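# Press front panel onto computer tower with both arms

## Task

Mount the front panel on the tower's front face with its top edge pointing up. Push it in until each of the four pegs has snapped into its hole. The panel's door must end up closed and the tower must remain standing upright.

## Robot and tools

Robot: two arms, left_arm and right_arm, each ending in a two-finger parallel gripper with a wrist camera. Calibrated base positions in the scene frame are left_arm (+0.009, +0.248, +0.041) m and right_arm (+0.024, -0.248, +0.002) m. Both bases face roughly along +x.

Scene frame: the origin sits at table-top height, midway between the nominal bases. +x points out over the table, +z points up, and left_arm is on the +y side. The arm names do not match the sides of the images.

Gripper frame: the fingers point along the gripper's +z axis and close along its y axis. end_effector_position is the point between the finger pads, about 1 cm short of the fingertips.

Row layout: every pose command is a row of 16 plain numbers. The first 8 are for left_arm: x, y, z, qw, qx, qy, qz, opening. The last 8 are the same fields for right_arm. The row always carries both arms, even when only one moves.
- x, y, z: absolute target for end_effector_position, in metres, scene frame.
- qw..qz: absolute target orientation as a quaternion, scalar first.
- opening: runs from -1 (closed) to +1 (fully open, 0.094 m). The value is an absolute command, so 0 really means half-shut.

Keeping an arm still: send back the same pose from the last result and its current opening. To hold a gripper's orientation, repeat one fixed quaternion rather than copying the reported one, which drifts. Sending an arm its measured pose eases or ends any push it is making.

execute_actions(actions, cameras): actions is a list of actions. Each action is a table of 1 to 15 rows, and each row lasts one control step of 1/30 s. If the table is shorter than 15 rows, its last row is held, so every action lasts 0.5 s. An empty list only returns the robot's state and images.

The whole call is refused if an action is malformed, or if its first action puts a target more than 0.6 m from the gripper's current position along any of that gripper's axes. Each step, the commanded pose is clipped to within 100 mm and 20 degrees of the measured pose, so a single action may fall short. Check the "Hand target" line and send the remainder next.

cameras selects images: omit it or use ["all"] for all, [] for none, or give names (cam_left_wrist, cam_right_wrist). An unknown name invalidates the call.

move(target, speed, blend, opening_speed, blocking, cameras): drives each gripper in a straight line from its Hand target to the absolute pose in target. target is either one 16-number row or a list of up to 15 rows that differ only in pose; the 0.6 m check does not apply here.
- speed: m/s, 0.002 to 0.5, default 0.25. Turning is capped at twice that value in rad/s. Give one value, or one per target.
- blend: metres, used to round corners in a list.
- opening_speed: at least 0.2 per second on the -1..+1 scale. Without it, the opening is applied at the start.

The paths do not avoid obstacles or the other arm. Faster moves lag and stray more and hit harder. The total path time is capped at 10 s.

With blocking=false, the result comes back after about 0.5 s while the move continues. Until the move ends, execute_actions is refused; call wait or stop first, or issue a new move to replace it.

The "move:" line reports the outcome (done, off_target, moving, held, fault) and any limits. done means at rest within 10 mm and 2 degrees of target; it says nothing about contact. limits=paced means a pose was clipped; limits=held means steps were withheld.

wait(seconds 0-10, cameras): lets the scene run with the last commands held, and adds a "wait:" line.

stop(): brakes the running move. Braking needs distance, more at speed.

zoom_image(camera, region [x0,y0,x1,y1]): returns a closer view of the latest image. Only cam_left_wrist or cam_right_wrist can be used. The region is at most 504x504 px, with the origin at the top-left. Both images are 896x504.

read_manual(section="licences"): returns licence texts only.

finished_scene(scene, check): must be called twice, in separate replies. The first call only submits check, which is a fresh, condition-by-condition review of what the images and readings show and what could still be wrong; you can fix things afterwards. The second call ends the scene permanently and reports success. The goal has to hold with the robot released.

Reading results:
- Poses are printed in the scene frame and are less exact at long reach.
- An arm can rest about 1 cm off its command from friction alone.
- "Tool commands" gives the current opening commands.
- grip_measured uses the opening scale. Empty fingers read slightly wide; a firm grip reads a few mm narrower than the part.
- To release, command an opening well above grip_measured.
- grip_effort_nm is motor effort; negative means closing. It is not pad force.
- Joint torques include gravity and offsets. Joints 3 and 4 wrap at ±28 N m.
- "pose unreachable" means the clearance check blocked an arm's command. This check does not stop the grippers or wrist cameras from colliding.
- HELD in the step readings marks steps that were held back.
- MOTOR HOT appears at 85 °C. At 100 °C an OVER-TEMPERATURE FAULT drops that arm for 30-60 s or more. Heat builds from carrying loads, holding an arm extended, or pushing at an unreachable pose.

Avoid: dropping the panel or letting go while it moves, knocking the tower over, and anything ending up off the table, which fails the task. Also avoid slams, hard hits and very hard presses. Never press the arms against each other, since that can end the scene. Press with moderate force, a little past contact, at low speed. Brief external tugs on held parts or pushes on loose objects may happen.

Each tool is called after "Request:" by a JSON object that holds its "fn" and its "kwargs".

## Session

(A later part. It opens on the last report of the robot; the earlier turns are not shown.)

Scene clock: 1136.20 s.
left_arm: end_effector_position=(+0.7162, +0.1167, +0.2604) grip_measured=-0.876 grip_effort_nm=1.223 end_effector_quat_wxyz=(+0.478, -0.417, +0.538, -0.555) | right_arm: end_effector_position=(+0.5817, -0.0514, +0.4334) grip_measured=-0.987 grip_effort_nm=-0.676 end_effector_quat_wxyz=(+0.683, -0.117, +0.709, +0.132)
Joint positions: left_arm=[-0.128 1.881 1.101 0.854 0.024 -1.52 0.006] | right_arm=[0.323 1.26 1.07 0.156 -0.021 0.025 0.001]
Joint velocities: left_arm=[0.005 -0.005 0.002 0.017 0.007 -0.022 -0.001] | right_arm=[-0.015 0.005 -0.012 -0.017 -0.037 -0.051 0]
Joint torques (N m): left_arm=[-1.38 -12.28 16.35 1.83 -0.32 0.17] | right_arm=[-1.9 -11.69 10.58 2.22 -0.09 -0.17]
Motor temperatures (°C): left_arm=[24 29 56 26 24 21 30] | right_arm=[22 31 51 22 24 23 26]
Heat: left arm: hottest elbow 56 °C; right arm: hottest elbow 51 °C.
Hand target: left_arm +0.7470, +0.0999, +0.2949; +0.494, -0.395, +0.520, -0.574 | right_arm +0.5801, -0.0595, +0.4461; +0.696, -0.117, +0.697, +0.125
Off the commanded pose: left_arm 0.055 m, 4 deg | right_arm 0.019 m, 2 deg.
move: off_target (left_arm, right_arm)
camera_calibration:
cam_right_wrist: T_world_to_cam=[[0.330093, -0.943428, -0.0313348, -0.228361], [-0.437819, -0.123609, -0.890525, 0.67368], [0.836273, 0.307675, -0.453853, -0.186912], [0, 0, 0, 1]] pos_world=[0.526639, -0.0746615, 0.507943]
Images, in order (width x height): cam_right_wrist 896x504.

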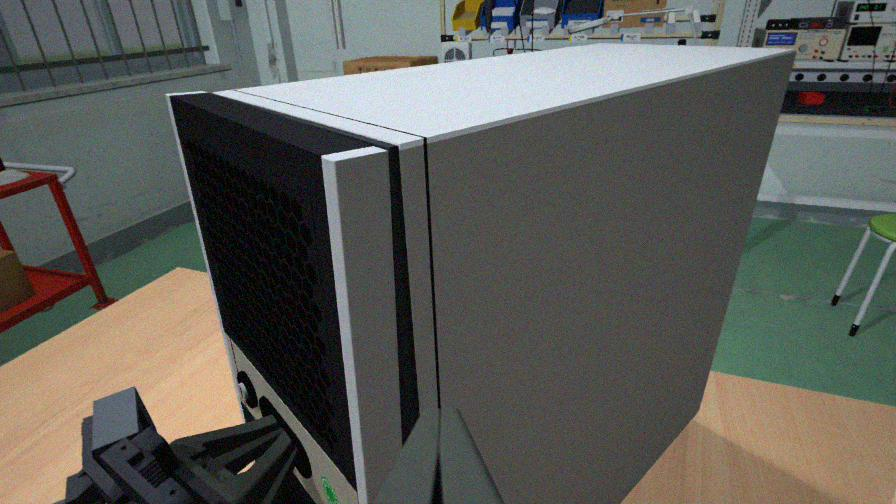

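Request:
{"fn": "move", "kwargs": {"target": [0.785,0.083,0.294,0.4939,-0.3948,0.5211,-0.5738,-0.45,0.55,-0.06,0.45,0.696,-0.123,0.696,0.123,-1], "cameras": ["cam_right_wrist"], "speed": 0.08}}

Request:
{"fn": "zoom_image", "kwargs": {"camera": "cam_right_wrist", "region": [180, 90, 460, 370]}}

Scene clock: 1144.80 s.
left_arm: end_effector_position=(+0.7173, +0.1162, +0.2606) grip_measured=-0.876 grip_effort_nm=1.223 end_effector_quat_wxyz=(+0.480, -0.420, +0.537, -0.552) | right_arm: end_effector_position=(+0.5552, -0.0624, +0.4439) grip_measured=-0.987 grip_effort_nm=-0.686 end_effector_quat_wxyz=(+0.693, -0.117, +0.700, +0.126)
Joint positions: left_arm=[-0.132 1.882 1.105 0.848 0.01 -1.52 0.006] | right_arm=[0.323 1.179 1.015 0.156 -0.011 0.015 0.001]
Joint velocities: left_arm=[-0.005 -0.005 -0.007 -0.012 -0.007 -0.007 0.001] | right_arm=[0.015 -0.015 0.007 -0.002 -0.037 0.051 -0.001]
Joint torques (N m): left_arm=[-2.32 -9.23 21.11 1.06 -0.35 0.19] | right_arm=[-0.56 -10.29 10.58 1.22 0.18 -0.2]
Motor temperatures (°C): left_arm=[24 30 56 26 24 22 30] | right_arm=[22 31 51 22 24 23 26]
Heat: left arm: hottest elbow 56 °C; right arm: hottest elbow 51 °C.
Hand target: left_arm +0.7653, +0.0867, +0.2936; +0.494, -0.395, +0.520, -0.574 | right_arm +0.5503, -0.0601, +0.4496; +0.696, -0.123, +0.696, +0.123
Off the commanded pose: left_arm 0.082 m, 5 deg | right_arm 0.008 m, 1 deg.
move: off_target (left_arm)
camera_calibration:
cam_right_wrist: T_world_to_cam=[[0.322009, -0.946515, -0.0205012, -0.230098], [-0.413975, -0.121295, -0.902171, 0.662189], [0.851431, 0.298994, -0.430891, -0.175752], [0, 0, 0, 1]] pos_world=[0.497864, -0.0849216, 0.51696]
Images, in order (width x height): cam_right_wrist 896x504.

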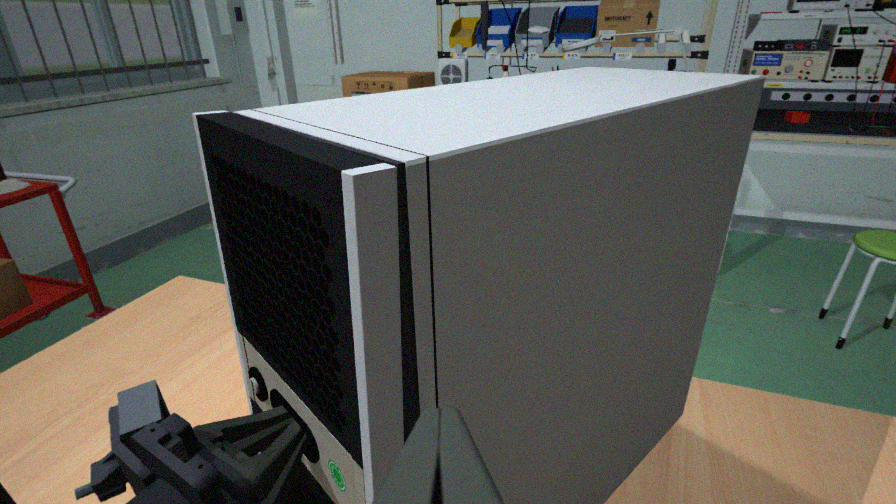

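Scaled by 1.800 from the camera's 896x504 image, which has a finer 1280x720 frame.

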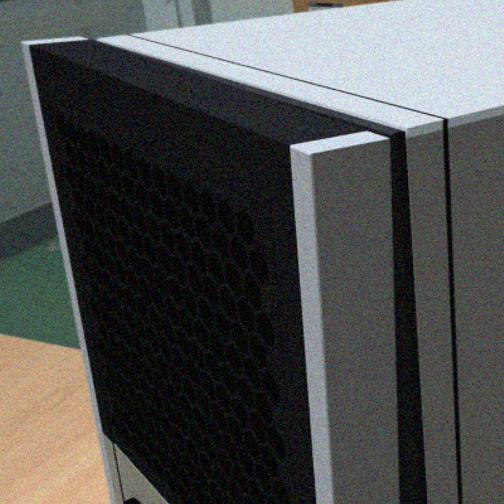

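Request:
{"fn": "move", "kwargs": {"target": [0.760,0.095,0.294,0.4939,-0.3948,0.5211,-0.5738,-0.45,0.42,-0.34,0.40,0.613,-0.259,0.712,0.223,-1], "cameras": ["cam_right_wrist"]}}

Request:
{"fn": "zoom_image", "kwargs": {"camera": "cam_right_wrist", "region": [200, 0, 500, 420]}}

Scene clock: 1152.63 s.
left_arm: end_effector_position=(+0.7172, +0.1161, +0.2608) grip_measured=-0.876 grip_effort_nm=1.223 end_effector_quat_wxyz=(+0.480, -0.419, +0.537, -0.553) | right_arm: end_effector_position=(+0.4140, -0.3277, +0.3743) grip_measured=-0.987 grip_effort_nm=-0.686 end_effector_quat_wxyz=(+0.601, -0.241, +0.720, +0.248)
Joint positions: left_arm=[-0.131 1.882 1.105 0.848 0.013 -1.52 0.006] | right_arm=[-0.639 1.028 0.9 -0.475 -1.296 -0.518 0.001]
Joint velocities: left_arm=[-0.005 0.005 -0.007 -0.022 0.007 -0.066 0] | right_arm=[-0.015 -0.024 0.012 0.002 -0.066 -0.007 0]
Joint torques (N m): left_arm=[-1.26 -11.16 17.05 1.83 -0.02 0.17] | right_arm=[-1.55 -6.36 15.53 0.77 -0.43 -0.2]
Motor temperatures (°C): left_arm=[24 30 55 26 24 22 30] | right_arm=[22 31 51 22 24 23 26]
Heat: left arm: hottest elbow 55 °C; right arm: hottest elbow 51 °C.
Hand target: left_arm +0.7506, +0.0973, +0.2938; +0.494, -0.395, +0.520, -0.574 | right_arm +0.4196, -0.3357, +0.3998; +0.614, -0.256, +0.711, +0.227
Off the commanded pose: left_arm 0.058 m, 4 deg | right_arm 0.029 m, 4 deg.
move: off_target (left_arm, right_arm)
camera_calibration:
cam_right_wrist: T_world_to_cam=[[0.632159, -0.771696, -0.0697118, -0.489937], [-0.46944, -0.309866, -0.826806, 0.441674], [0.616442, 0.555398, -0.55815, 0.222765], [0, 0, 0, 1]] pos_world=[0.379736, -0.364947, 0.455361]
Images, in order (width x height): cam_right_wrist 896x504.

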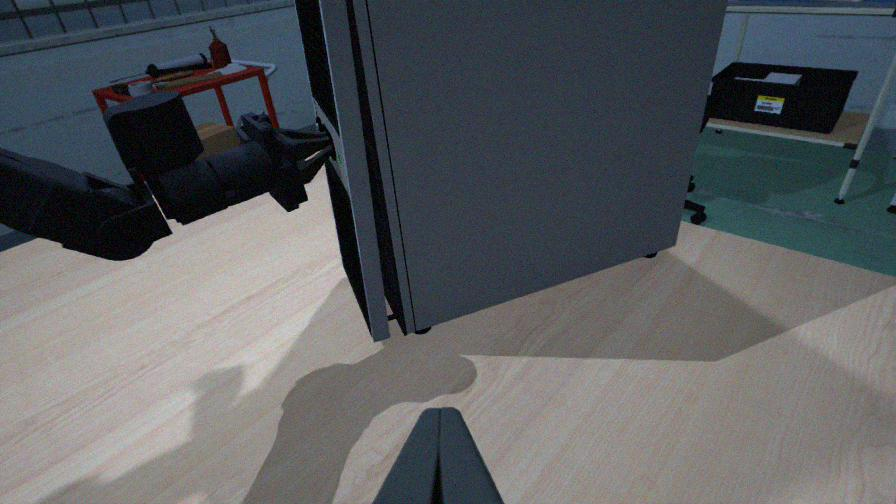

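Scaled by 1.200 from the camera's 896x504 image, which has a finer 1280x720 frame.

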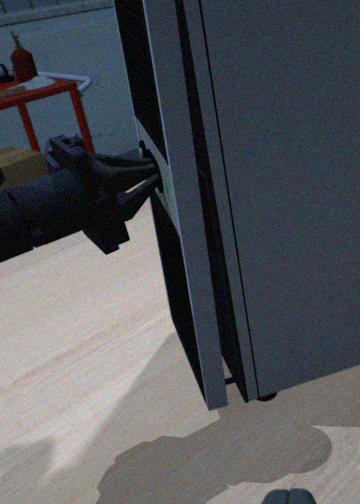

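Request:
{"fn": "execute_actions", "kwargs": {"actions": []}}

Request:
{"fn": "zoom_image", "kwargs": {"camera": "cam_right_wrist", "region": [200, 0, 500, 420]}}

Scene clock: 1178.20 s.
left_arm: end_effector_position=(+0.7172, +0.1161, +0.2608) grip_measured=-0.876 grip_effort_nm=1.228 end_effector_quat_wxyz=(+0.480, -0.419, +0.537, -0.553) | right_arm: end_effector_position=(+0.4140, -0.3278, +0.3745) grip_measured=-0.987 grip_effort_nm=-0.681 end_effector_quat_wxyz=(+0.602, -0.242, +0.720, +0.248)
Joint positions: left_arm=[-0.131 1.882 1.105 0.848 0.013 -1.52 0.006] | right_arm=[-0.639 1.028 0.9 -0.475 -1.296 -0.519 0.001]
Joint velocities: left_arm=[-0.005 -0.005 -0.002 -0.007 -0.022 -0.037 0] | right_arm=[-0.015 0.005 -0.002 -0.022 -0.007 0.066 -0.001]
Joint torques (N m): left_arm=[-1.14 -11.69 16.9 1.85 -0.04 0.19] | right_arm=[-1.85 -5.95 15.36 0.55 -0.43 -0.2]
Motor temperatures (°C): left_arm=[24 30 54 26 24 22 30] | right_arm=[22 30 54 22 24 23 26]
Heat: left arm: hottest elbow 54 °C; right arm: hottest elbow 54 °C.
Hand target: left_arm +0.7506, +0.0973, +0.2938; +0.494, -0.395, +0.520, -0.574 | right_arm +0.4196, -0.3357, +0.3998; +0.614, -0.256, +0.711, +0.227
Tool commands: left_gripper/opening=-0.45 right_gripper/opening=-1.0
Off the commanded pose: left_arm 0.058 m, 4 deg | right_arm 0.029 m, 4 deg.
camera_calibration:
cam_left_wrist: T_world_to_cam=[[-0.0797391, -0.0486215, 0.995629, -0.195696], [-0.584479, -0.806816, -0.0862113, 0.575037], [0.807481, -0.588799, 0.0359165, -0.432489], [0, 0, 0, 1]] pos_world=[0.669719, 0.199785, 0.259948]
cam_right_wrist: T_world_to_cam=[[0.632243, -0.771695, -0.0689677, -0.490281], [-0.468963, -0.310315, -0.826909, 0.441527], [0.61672, 0.55515, -0.55809, 0.222641], [0, 0, 0, 1]] pos_world=[0.379729, -0.364934, 0.455543]

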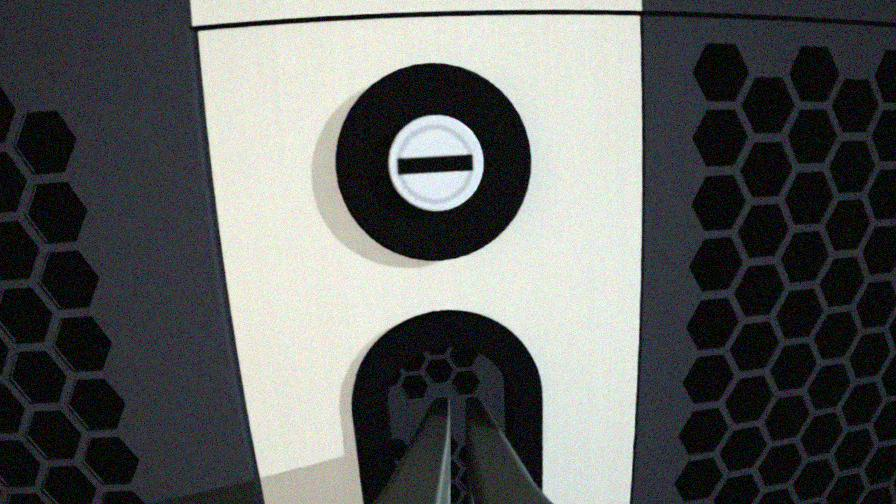

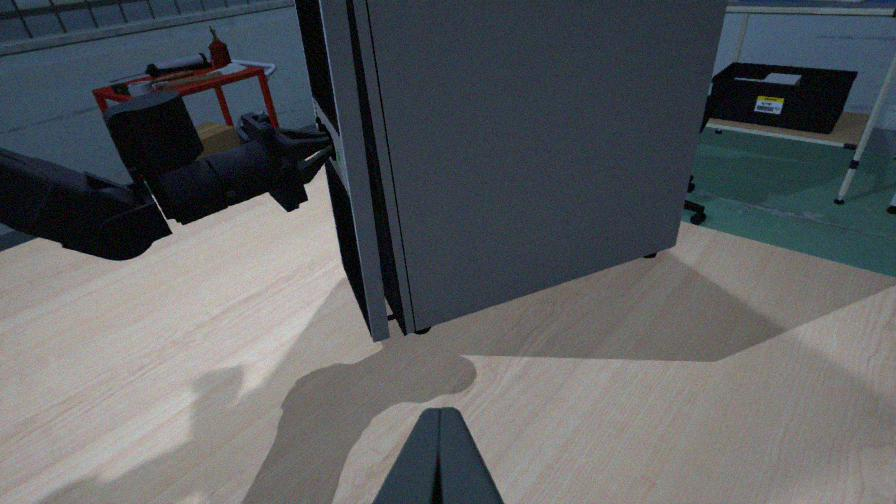

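Scaled by 1.200 from the camera's 896x504 image, which has a finer 1280x720 frame.

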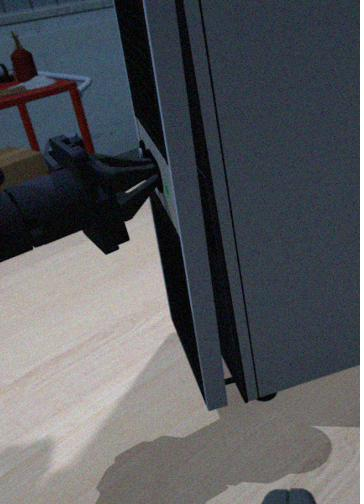

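Request:
{"fn": "move", "kwargs": {"target": [[0.755,0.097,0.294,0.4939,-0.3948,0.5211,-0.5738,-0.45,0.46,-0.15,0.22,0.574,0,0.819,0,-1],[0.755,0.097,0.294,0.4939,-0.3948,0.5211,-0.5738,-0.45,0.57,0.04,0.12,0.574,0,0.819,0,-1]]}}

Scene clock: 1194.90 s.
left_arm: end_effector_position=(+0.7172, +0.1160, +0.2611) grip_measured=-0.876 grip_effort_nm=1.228 end_effector_quat_wxyz=(+0.479, -0.419, +0.537, -0.553) | right_arm: end_effector_position=(+0.5524, +0.0198, +0.1041) grip_measured=-0.987 grip_effort_nm=-0.686 end_effector_quat_wxyz=(+0.558, -0.019, +0.829, -0.025)
Joint positions: left_arm=[-0.131 1.881 1.105 0.849 0.015 -1.52 0.006] | right_arm=[0.624 1.727 0.851 0.402 0.601 0.215 0.001]
Joint velocities: left_arm=[-0.005 -0.005 -0.007 -0.022 -0.051 -0.007 0.001] | right_arm=[-0.015 0.005 0.017 0.012 -0.007 0.037 -0.001]
Joint torques (N m): left_arm=[-1.32 -11.99 16.13 1.96 -0.04 0.16] | right_arm=[-0.62 -13.51 11.33 1.92 0.35 0.07]
Motor temperatures (°C): left_arm=[24 30 55 26 24 22 30] | right_arm=[22 30 55 22 24 23 26]
Heat: left arm: hottest elbow 55 °C; right arm: hottest elbow 55 °C.
Hand target: left_arm +0.7472, +0.0986, +0.2937; +0.494, -0.395, +0.521, -0.574 | right_arm +0.5656, +0.0332, +0.1236; +0.577, -0.005, +0.817, -0.007
Off the commanded pose: left_arm 0.054 m, 4 deg | right_arm 0.031 m, 4 deg.
move: off_target (left_arm, right_arm)
camera_calibration:
cam_left_wrist: T_world_to_cam=[[-0.080608, -0.0484934, 0.995566, -0.195439], [-0.585945, -0.805701, -0.0866875, 0.575988], [0.806332, -0.590334, 0.0365315, -0.431671], [0, 0, 0, 1]] pos_world=[0.669813, 0.199766, 0.260273]
cam_right_wrist: T_world_to_cam=[[-0.0142111, -0.997901, 0.0631776, 0.019638], [-0.733659, -0.0325233, -0.678739, 0.515981], [0.679369, -0.0559964, -0.731657, -0.211008], [0, 0, 0, 1]] pos_world=[0.522185, 0.0245625, 0.194591]

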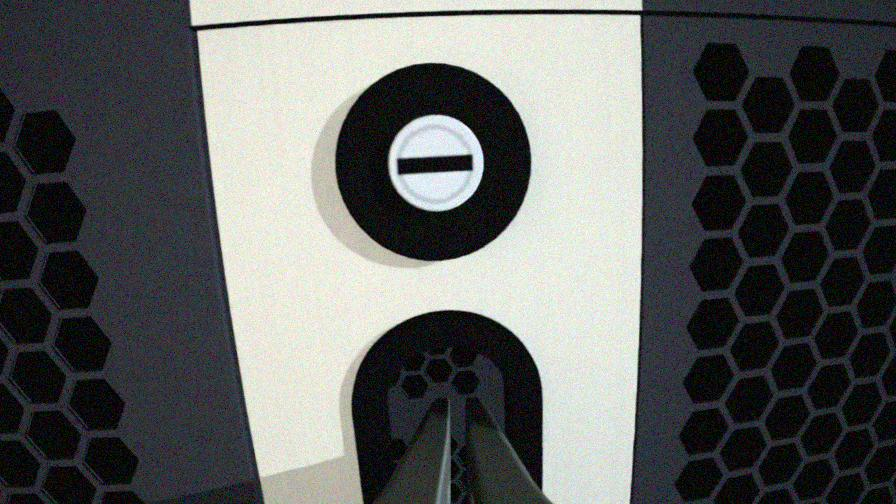

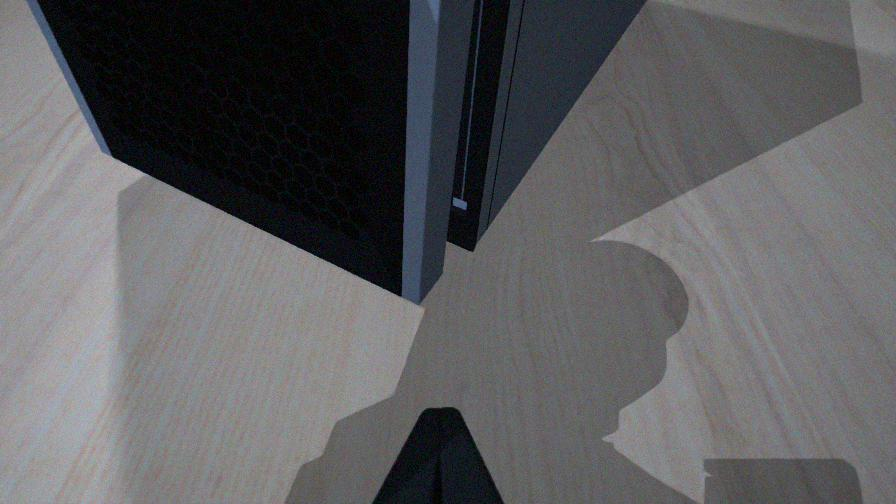

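Request:
{"fn": "move", "kwargs": {"target": [[0.755,0.097,0.294,0.4939,-0.3948,0.5211,-0.5738,-0.45,0.585,0.1,0.115,0.574,0,0.819,0,-1],[0.755,0.097,0.294,0.4939,-0.3948,0.5211,-0.5738,-0.45,0.66,0.075,0.11,0.574,0,0.819,0,-1]], "speed": 0.1}}

Scene clock: 1205.73 s.
left_arm: end_effector_position=(+0.7172, +0.1160, +0.2611) grip_measured=-0.876 grip_effort_nm=1.228 end_effector_quat_wxyz=(+0.479, -0.419, +0.537, -0.553) | right_arm: end_effector_position=(+0.5584, +0.0355, +0.1043) grip_measured=-0.987 grip_effort_nm=-0.681 end_effector_quat_wxyz=(+0.563, -0.013, +0.826, -0.023)
Joint positions: left_arm=[-0.131 1.881 1.105 0.849 0.015 -1.52 0.006] | right_arm=[0.645 1.758 0.89 0.401 0.625 0.23 0.001]
Joint velocities: left_arm=[-0.015 0.005 -0.002 -0.017 -0.037 -0.007 -0.001] | right_arm=[0.005 0.005 -0.002 -0.017 0.037 0.066 0]
Joint torques (N m): left_arm=[-1.38 -12.45 15.39 2.17 -0.06 0.17] | right_arm=[-1.67 -14.86 7.1 1.29 0.13 -0.07]
Motor temperatures (°C): left_arm=[24 30 55 26 24 22 30] | right_arm=[22 30 54 22 24 23 26]
Heat: left arm: hottest elbow 55 °C; right arm: hottest elbow 54 °C.
Hand target: left_arm +0.7446, +0.0991, +0.2938; +0.494, -0.395, +0.520, -0.574 | right_arm +0.5607, +0.0314, +0.1090; +0.566, -0.010, +0.824, -0.023
Off the commanded pose: left_arm 0.054 m, 4 deg | right_arm 0.109 m, 3 deg.
move: held (right_arm; a check stopped the path), off_target (left_arm; braked when a check withheld steps of right_arm); path passed 0 of 2 targets; limits=held
pose unreachable (right arm): on one or more control steps of this call, first in action 0 (counted from 0), this arm could not follow its commanded pose, so it was not sent that pose on those steps. It may still have moved: this result reports where it is.
cause: moving toward the commanded pose would bring a part of the arm too close to another arm (this arm's wrist (the part past joint 4) and the left arm's wrist (the part past joint 4)).
camera_calibration:
cam_left_wrist: T_world_to_cam=[[-0.080608, -0.0484934, 0.995566, -0.195439], [-0.585945, -0.805701, -0.0866875, 0.575988], [0.806332, -0.590334, 0.0365315, -0.431671], [0, 0, 0, 1]] pos_world=[0.669813, 0.199766, 0.260273]
cam_right_wrist: T_world_to_cam=[[-0.0215037, -0.998355, 0.053152, 0.0405354], [-0.725317, -0.0210112, -0.688095, 0.516979], [0.688079, -0.0533486, -0.723672, -0.219804], [0, 0, 0, 1]] pos_world=[0.527088, 0.0396048, 0.19451]

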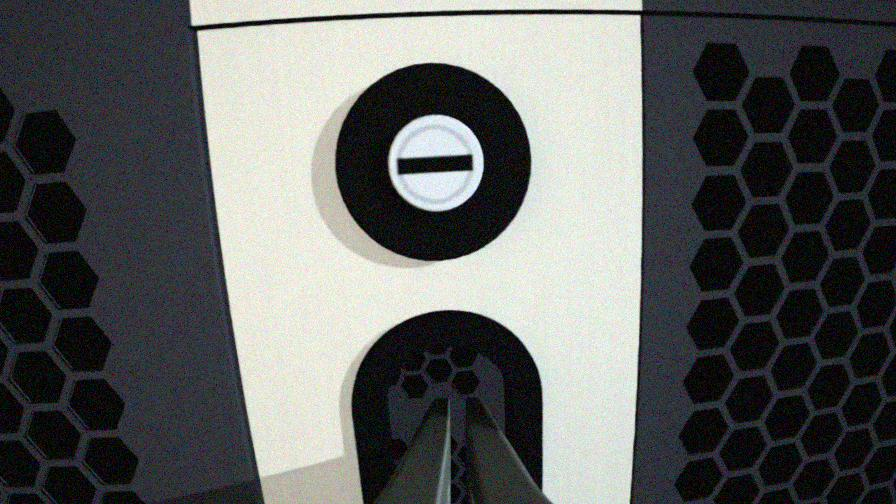

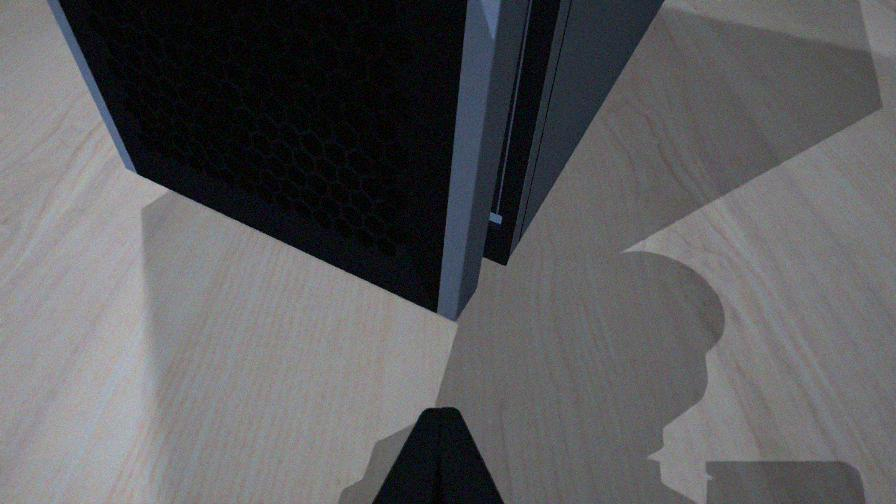

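Request:
{"fn": "move", "kwargs": {"target": [[0.755,0.097,0.294,0.4939,-0.3948,0.5211,-0.5738,-0.45,0.52,-0.04,0.115,0.651,-0.115,0.739,0.130,-1],[0.755,0.097,0.294,0.4939,-0.3948,0.5211,-0.5738,-0.45,0.59,0.045,0.10,0.651,-0.115,0.739,0.130,-1],[0.755,0.097,0.294,0.4939,-0.3948,0.5211,-0.5738,-0.45,0.67,0.05,0.105,0.651,-0.115,0.739,0.130,-1]], "speed": 0.1}}

Scene clock: 1215.50 s.
left_arm: end_effector_position=(+0.7169, +0.1161, +0.2611) grip_measured=-0.875 grip_effort_nm=1.228 end_effector_quat_wxyz=(+0.479, -0.419, +0.537, -0.553) | right_arm: end_effector_position=(+0.6536, +0.0517, +0.0938) grip_measured=-0.987 grip_effort_nm=-0.681 end_effector_quat_wxyz=(+0.639, -0.113, +0.748, +0.136)
Joint positions: left_arm=[-0.131 1.881 1.104 0.849 0.015 -1.52 0.006] | right_arm=[0.461 2.005 1.023 0.835 0.11 0.076 0.001]
Joint velocities: left_arm=[-0.024 0.005 -0.007 -0.002 -0.081 0.007 0] | right_arm=[0.005 -0.015 0.007 -0.017 -0.051 -0.051 0]
Joint torques (N m): left_arm=[-1.32 -11.93 16.08 2.03 -0.04 0.17] | right_arm=[-2.02 -16.44 10.71 1.16 0.03 -0.18]
Motor temperatures (°C): left_arm=[24 30 55 26 24 22 30] | right_arm=[22 31 52 22 24 23 26]
Heat: left arm: hottest elbow 55 °C; right arm: hottest elbow 52 °C.
Hand target: left_arm +0.7471, +0.0987, +0.2938; +0.494, -0.395, +0.520, -0.574 | right_arm +0.6705, +0.0511, +0.1048; +0.650, -0.111, +0.740, +0.132
Off the commanded pose: left_arm 0.054 m, 4 deg | right_arm 0.020 m, 2 deg.
move: off_target (left_arm, right_arm)
camera_calibration:
cam_left_wrist: T_world_to_cam=[[-0.080608, -0.0484934, 0.995566, -0.195421], [-0.585945, -0.805701, -0.0866875, 0.575885], [0.806332, -0.590334, 0.0365315, -0.431461], [0, 0, 0, 1]] pos_world=[0.669585, 0.199808, 0.260238]
cam_right_wrist: T_world_to_cam=[[0.327492, -0.94281, -0.0621128, -0.160867], [-0.538574, -0.132257, -0.832134, 0.476355], [0.776329, 0.30597, -0.551086, -0.384533], [0, 0, 0, 1]] pos_world=[0.607759, 0.0289895, 0.174489]

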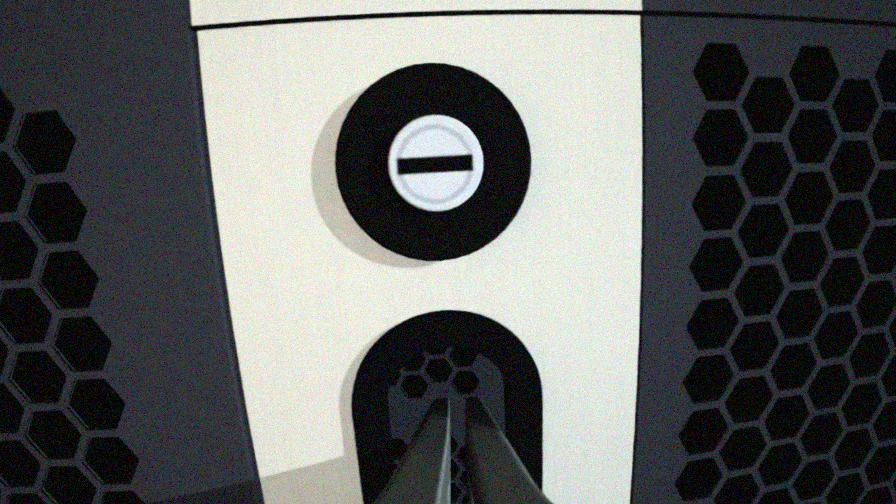

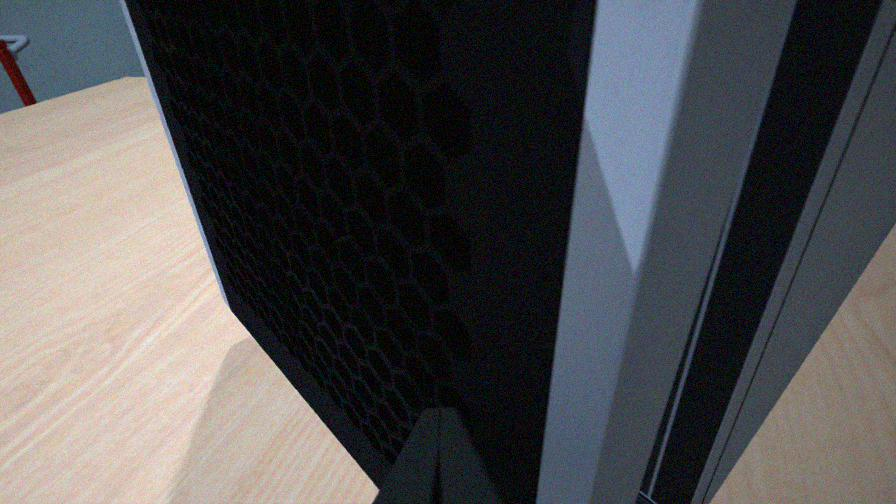

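Request:
{"fn": "move", "kwargs": {"target": [0.755,0.097,0.294,0.4939,-0.3948,0.5211,-0.5738,-0.45,0.715,0.028,0.105,0.651,-0.115,0.739,0.130,-1], "speed": 0.06}}

Request:
{"fn": "move", "kwargs": {"target": [0.755,0.097,0.294,0.4939,-0.3948,0.5211,-0.5738,-0.45,0.735,0.015,0.105,0.651,-0.115,0.739,0.130,-1], "speed": 0.06}}

Scene clock: 1221.47 s.
left_arm: end_effector_position=(+0.7169, +0.1161, +0.2611) grip_measured=-0.875 grip_effort_nm=1.233 end_effector_quat_wxyz=(+0.479, -0.419, +0.537, -0.553) | right_arm: end_effector_position=(+0.6633, +0.0661, +0.0876) grip_measured=-0.987 grip_effort_nm=-0.691 end_effector_quat_wxyz=(+0.626, -0.147, +0.749, +0.160)
Joint positions: left_arm=[-0.131 1.881 1.104 0.849 0.015 -1.52 0.006] | right_arm=[0.45 2.031 1.071 0.795 0.017 0.06 0.001]
Joint velocities: left_arm=[-0.005 0.005 -0.002 0.007 0.066 -0.007 0] | right_arm=[-0.005 -0.005 0.007 -0.012 -0.007 0.051 0.001]
Joint torques (N m): left_arm=[-1.08 -11.81 16.14 1.91 -0.06 0.17] | right_arm=[-6.59 -15.38 13.35 1.16 0.92 -0.18]
Motor temperatures (°C): left_arm=[24 30 55 26 24 22 30] | right_arm=[22 31 52 22 24 23 26]
Heat: left arm: hottest elbow 55 °C; right arm: hottest elbow 52 °C.
Hand target: left_arm +0.7472, +0.0987, +0.2938; +0.494, -0.395, +0.520, -0.574 | right_arm +0.7080, +0.0254, +0.1059; +0.650, -0.115, +0.739, +0.130
Off the commanded pose: left_arm 0.054 m, 4 deg | right_arm 0.067 m, 6 deg.
move: off_target (left_arm, right_arm)
camera_calibration:
cam_left_wrist: T_world_to_cam=[[-0.080608, -0.0484934, 0.995566, -0.195421], [-0.585945, -0.805701, -0.0866875, 0.575885], [0.806332, -0.590334, 0.0365315, -0.431461], [0, 0, 0, 1]] pos_world=[0.669585, 0.199808, 0.260238]
cam_right_wrist: T_world_to_cam=[[0.404558, -0.912603, -0.0590622, -0.204234], [-0.539258, -0.185896, -0.821367, 0.481389], [0.738602, 0.36414, -0.567335, -0.377249], [0, 0, 0, 1]] pos_world=[0.620854, 0.040475, 0.169308]

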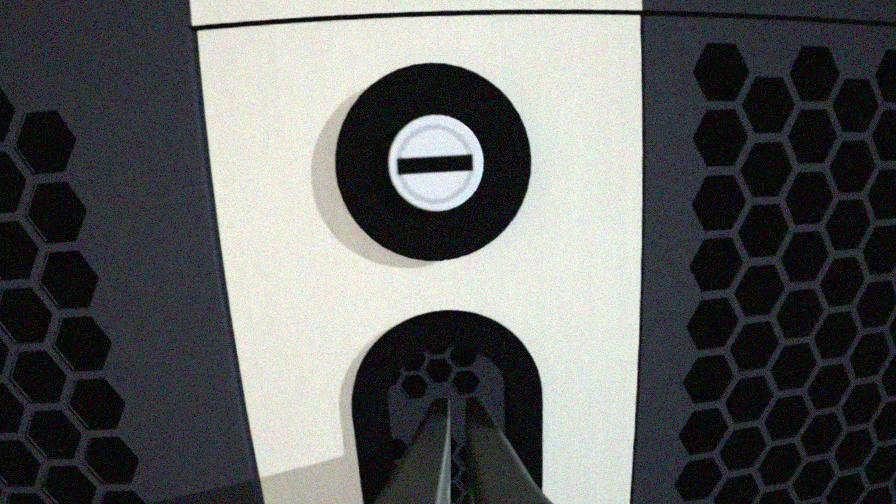

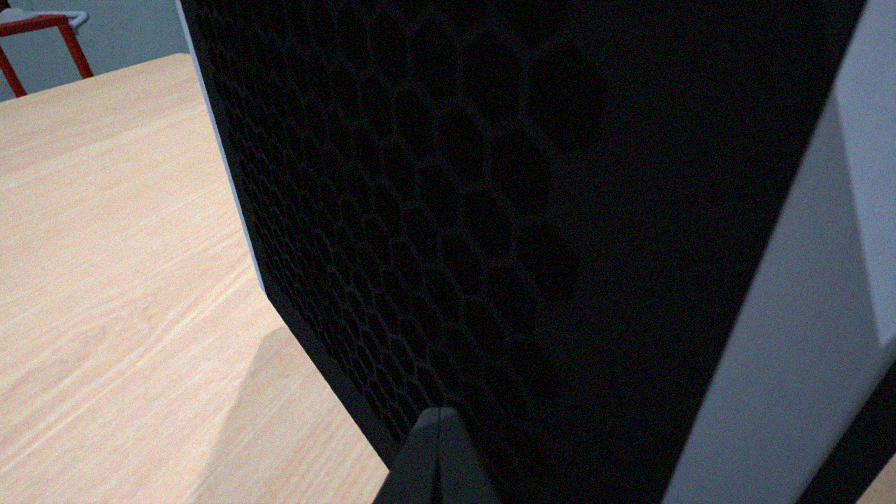

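Scene clock: 1222.37 s.
left_arm: end_effector_position=(+0.7169, +0.1161, +0.2611) grip_measured=-0.875 grip_effort_nm=1.223 end_effector_quat_wxyz=(+0.479, -0.419, +0.537, -0.553) | right_arm: end_effector_position=(+0.6663, +0.0693, +0.0859) grip_measured=-0.987 grip_effort_nm=-0.686 end_effector_quat_wxyz=(+0.620, -0.161, +0.748, +0.172)
Joint positions: left_arm=[-0.131 1.881 1.104 0.849 0.015 -1.52 0.006] | right_arm=[0.441 2.038 1.085 0.78 -0.03 0.054 0.001]
Joint velocities: left_arm=[0.005 0.015 -0.012 0.002 -0.066 -0.022 0] | right_arm=[0.005 -0.005 0.002 -0.017 0.022 -0.007 0]
Joint torques (N m): left_arm=[-1.32 -12.16 16.18 1.89 -0.04 0.17] | right_arm=[-8.41 -15.5 14.6 1.03 1.47 -0.14]
Motor temperatures (°C): left_arm=[24 30 55 26 24 22 30] | right_arm=[22 31 52 22 24 23 26]
Heat: left arm: hottest elbow 55 °C; right arm: hottest elbow 52 °C.
Hand target: left_arm +0.7472, +0.0987, +0.2938; +0.494, -0.395, +0.520, -0.574 | right_arm +0.7231, +0.0103, +0.1070; +0.651, -0.115, +0.739, +0.130
Off the commanded pose: left_arm 0.054 m, 4 deg | right_arm 0.090 m, 8 deg.
move: off_target (left_arm, right_arm)
camera_calibration:
cam_left_wrist: T_world_to_cam=[[-0.080608, -0.0484934, 0.995566, -0.195421], [-0.585945, -0.805701, -0.0866875, 0.575885], [0.806332, -0.590334, 0.0365315, -0.431461], [0, 0, 0, 1]] pos_world=[0.669585, 0.199808, 0.260238]
cam_right_wrist: T_world_to_cam=[[0.438592, -0.896628, -0.0607873, -0.226293], [-0.538013, -0.207789, -0.816925, 0.482496], [0.719847, 0.391001, -0.573532, -0.370474], [0, 0, 0, 1]] pos_world=[0.625524, 0.0422124, 0.167928]

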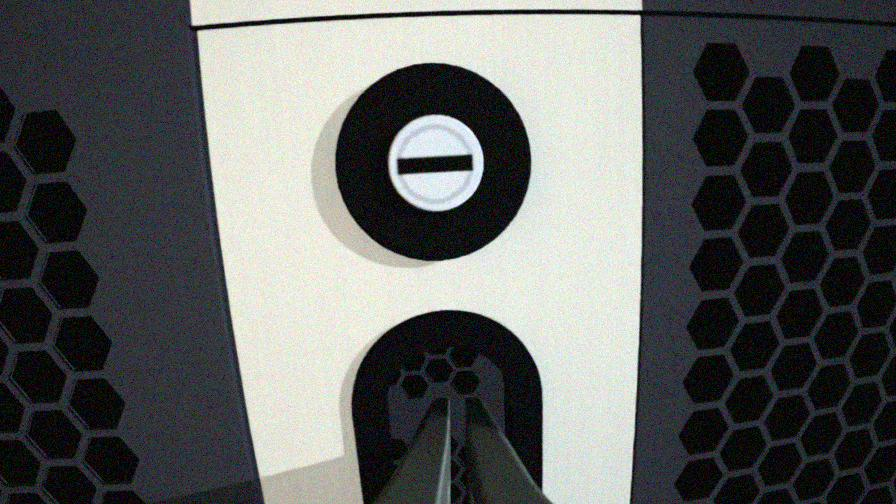

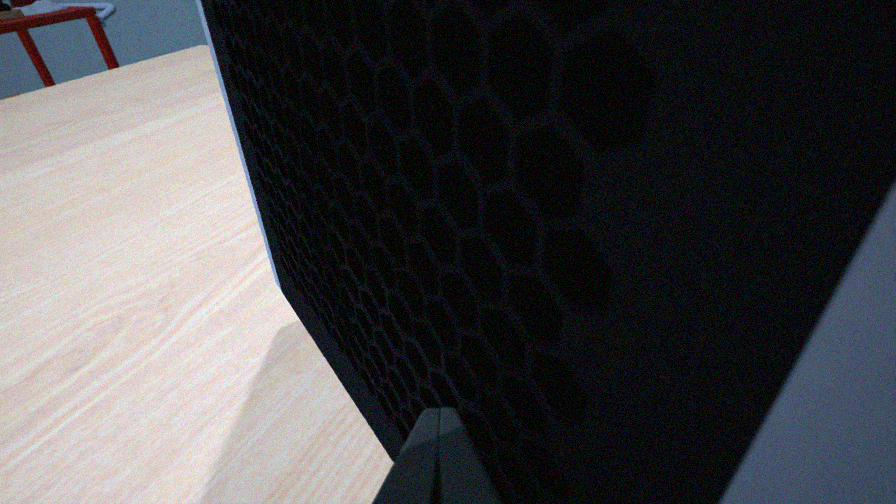

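Request:
{"fn": "move", "kwargs": {"target": [[0.755,0.097,0.294,0.4939,-0.3948,0.5211,-0.5738,-0.45,0.60,0.04,0.10,0.651,-0.115,0.739,0.130,-1],[0.745,0.1,0.294,0.4939,-0.3948,0.5211,-0.5738,-0.45,0.42,-0.34,0.40,0.613,-0.259,0.712,0.223,-1]], "cameras": []}}

Request:
{"fn": "move", "kwargs": {"target": [0.735,0.106,0.285,0.4939,-0.3948,0.5211,-0.5738,-1,0.42,-0.34,0.40,0.613,-0.259,0.712,0.223,-1], "opening_speed": 0.4}}

Request:
{"fn": "zoom_image", "kwargs": {"camera": "cam_right_wrist", "region": [200, 0, 500, 420]}}

Scene clock: 1235.43 s.
left_arm: end_effector_position=(+0.7170, +0.1162, +0.2611) grip_measured=-0.875 grip_effort_nm=1.223 end_effector_quat_wxyz=(+0.479, -0.418, +0.538, -0.554) | right_arm: end_effector_position=(+0.4149, -0.3265, +0.3716) grip_measured=-0.987 grip_effort_nm=-0.676 end_effector_quat_wxyz=(+0.601, -0.241, +0.720, +0.250)
Joint positions: left_arm=[-0.13 1.881 1.104 0.849 0.016 -1.52 0.006] | right_arm=[-0.635 1.029 0.892 -0.46 -1.294 -0.507 0.001]
Joint velocities: left_arm=[-0.024 -0.015 -0.012 0.002 0.037 -0.051 0.001] | right_arm=[-0.005 -0.005 -0.012 0.007 -0.007 0.022 -0.001]
Joint torques (N m): left_arm=[-1.14 -13.27 14.37 2.3 -0.01 0.17] | right_arm=[-1.67 -6.3 15.51 0.59 -0.45 -0.23]
Motor temperatures (°C): left_arm=[24 30 55 26 24 22 30] | right_arm=[22 32 54 22 25 23 26]
Heat: left arm: hottest elbow 55 °C; right arm: hottest elbow 54 °C.
Hand target: left_arm +0.7399, +0.1013, +0.2938; +0.494, -0.395, +0.520, -0.574 | right_arm +0.4206, -0.3352, +0.3970; +0.614, -0.255, +0.712, +0.228
Off the commanded pose: left_arm 0.046 m, 4 deg | right_arm 0.032 m, 4 deg.
move: off_target (left_arm, right_arm)
No camera images: "cameras" was empty.

Scene clock: 1237.23 s.
left_arm: end_effector_position=(+0.7211, +0.1143, +0.2598) grip_measured=-0.989 grip_effort_nm=-0.647 end_effector_quat_wxyz=(+0.480, -0.414, +0.536, -0.557) | right_arm: end_effector_position=(+0.4138, -0.3296, +0.3738) grip_measured=-0.987 grip_effort_nm=-0.672 end_effector_quat_wxyz=(+0.600, -0.245, +0.721, +0.244)
Joint positions: left_arm=[-0.13 1.897 1.117 0.861 0.023 -1.52 0.001] | right_arm=[-0.644 1.033 0.909 -0.506 -1.297 -0.553 0.001]
Joint velocities: left_arm=[-0.005 -0.005 0.007 0.017 -0.081 -0.022 0.001] | right_arm=[-0.005 -0.005 0.002 -0.017 0.095 -0.051 -0.001]
Joint torques (N m): left_arm=[-0.56 -14.56 11.06 2.95 0.01 0.16] | right_arm=[-1.85 -6.01 15.42 0.66 -0.54 -0.22]
Motor temperatures (°C): left_arm=[24 30 55 26 24 22 30] | right_arm=[22 31 54 22 25 23 26]
Heat: left arm: hottest elbow 55 °C; right arm: hottest elbow 54 °C.
Hand target: left_arm +0.7333, +0.1064, +0.2846; +0.494, -0.395, +0.521, -0.574 | right_arm +0.4188, -0.3393, +0.3993; +0.613, -0.258, +0.712, +0.223
Off the commanded pose: left_arm 0.030 m, 4 deg | right_arm 0.029 m, 3 deg.
move: off_target (left_arm, right_arm)
camera_calibration:
cam_left_wrist: T_world_to_cam=[[-0.0903942, -0.0467499, 0.994808, -0.186875], [-0.590907, -0.80155, -0.0913613, 0.581056], [0.801659, -0.596098, 0.0448306, -0.43393], [0, 0, 0, 1]] pos_world=[0.674322, 0.198344, 0.258444]
cam_right_wrist: T_world_to_cam=[[0.633174, -0.771573, -0.061357, -0.494766], [-0.468256, -0.318729, -0.824105, 0.436195], [0.616301, 0.550533, -0.563105, 0.223999], [0, 0, 0, 1]] pos_world=[0.379473, -0.366039, 0.455248]

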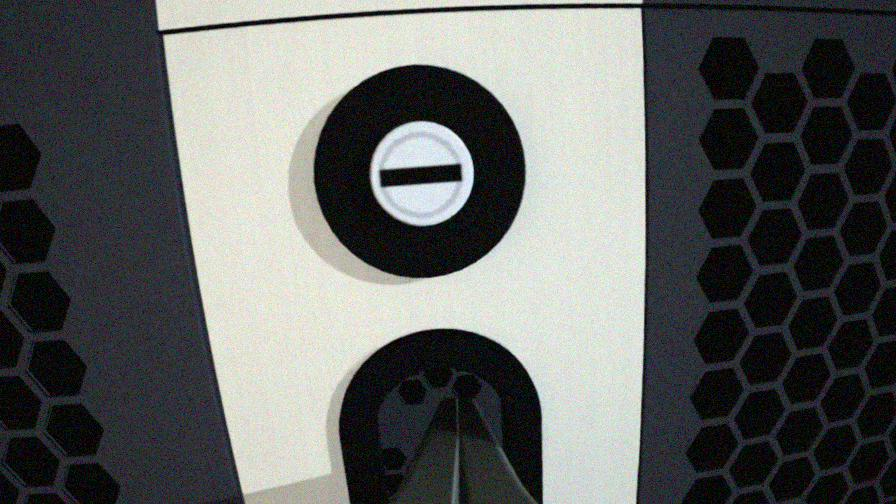

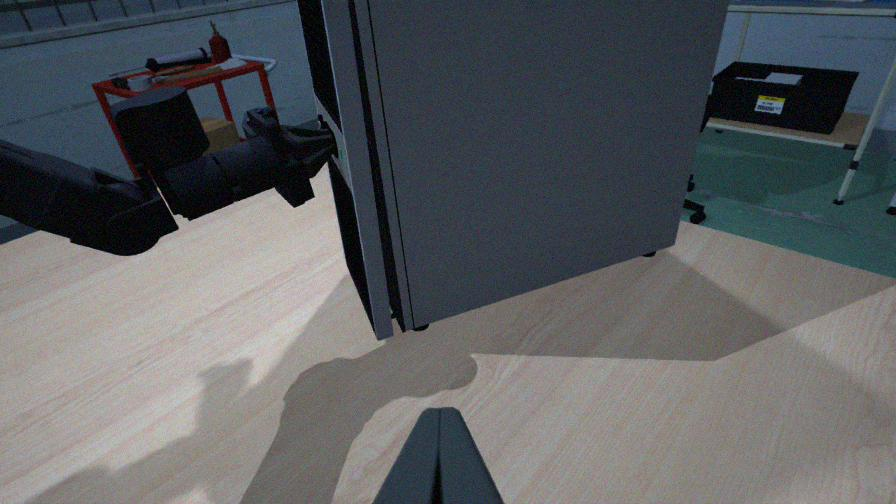

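Scaled by 1.200 from the camera's 896x504 image, which has a finer 1280x720 frame.

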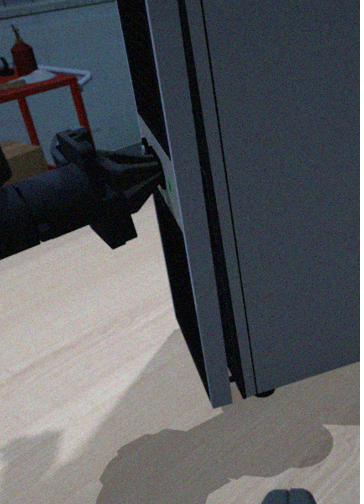

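Request:
{"fn": "move", "kwargs": {"target": [[0.65,0.148,0.285,0.4939,-0.3948,0.5211,-0.5738,-1,0.42,-0.34,0.40,0.613,-0.259,0.712,0.223,-1]], "speed": 0.08, "cameras": ["cam_right_wrist"]}}

Request:
{"fn": "zoom_image", "kwargs": {"camera": "cam_right_wrist", "region": [200, 0, 500, 420]}}

Scene clock: 1246.27 s.
left_arm: end_effector_position=(+0.6519, +0.1434, +0.2756) grip_measured=-0.989 grip_effort_nm=-0.647 end_effector_quat_wxyz=(+0.487, -0.400, +0.528, -0.569) | right_arm: end_effector_position=(+0.4138, -0.3296, +0.3740) grip_measured=-0.987 grip_effort_nm=-0.672 end_effector_quat_wxyz=(+0.600, -0.245, +0.721, +0.244)
Joint positions: left_arm=[-0.093 1.746 0.897 0.971 0.071 -1.52 0.001] | right_arm=[-0.644 1.033 0.909 -0.506 -1.297 -0.553 0.001]
Joint velocities: left_arm=[-0.005 -0.005 0.002 0.012 -0.037 0.066 0] | right_arm=[-0.005 -0.015 0.012 -0.007 -0.007 0.007 0]
Joint torques (N m): left_arm=[0.67 -13.98 6.61 2.67 0.1 0.09] | right_arm=[-2.37 -6.24 15.43 0.65 -0.54 -0.18]
Motor temperatures (°C): left_arm=[24 30 54 26 24 22 30] | right_arm=[22 31 54 22 25 23 26]
Heat: left arm: hottest elbow 54 °C; right arm: hottest elbow 54 °C.
Hand target: left_arm +0.6499, +0.1472, +0.2859; +0.494, -0.395, +0.520, -0.574 | right_arm +0.4189, -0.3394, +0.3995; +0.614, -0.258, +0.712, +0.223
Off the commanded pose: left_arm 0.011 m, 1 deg | right_arm 0.029 m, 3 deg.
move: off_target (left_arm, right_arm)
camera_calibration:
cam_right_wrist: T_world_to_cam=[[0.633193, -0.771587, -0.0609881, -0.494949], [-0.468002, -0.318915, -0.824177, 0.436214], [0.616474, 0.550406, -0.563039, 0.223955], [0, 0, 0, 1]] pos_world=[0.379485, -0.366047, 0.455427]
Images, in order (width x height): cam_right_wrist 896x504.

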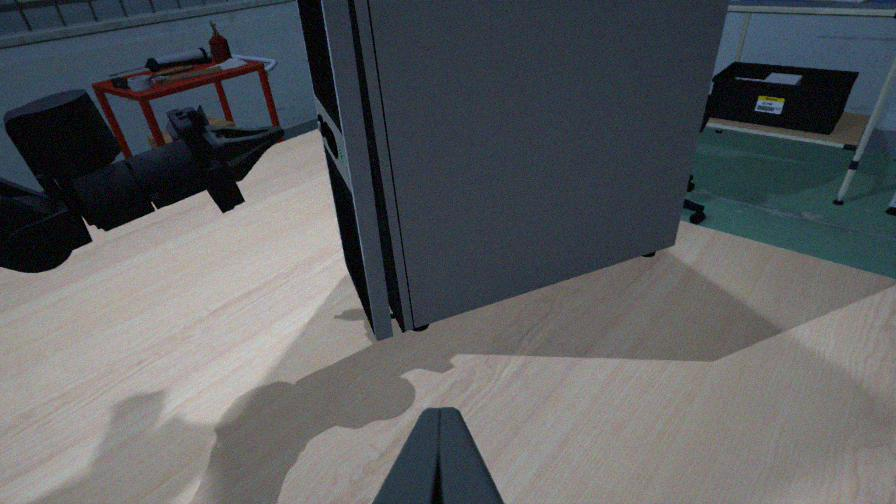

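Scaled by 1.200 from the camera's 896x504 image, which has a finer 1280x720 frame.

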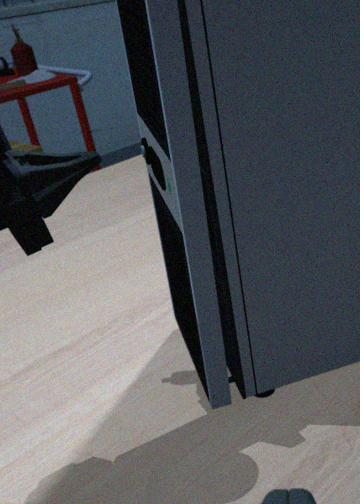

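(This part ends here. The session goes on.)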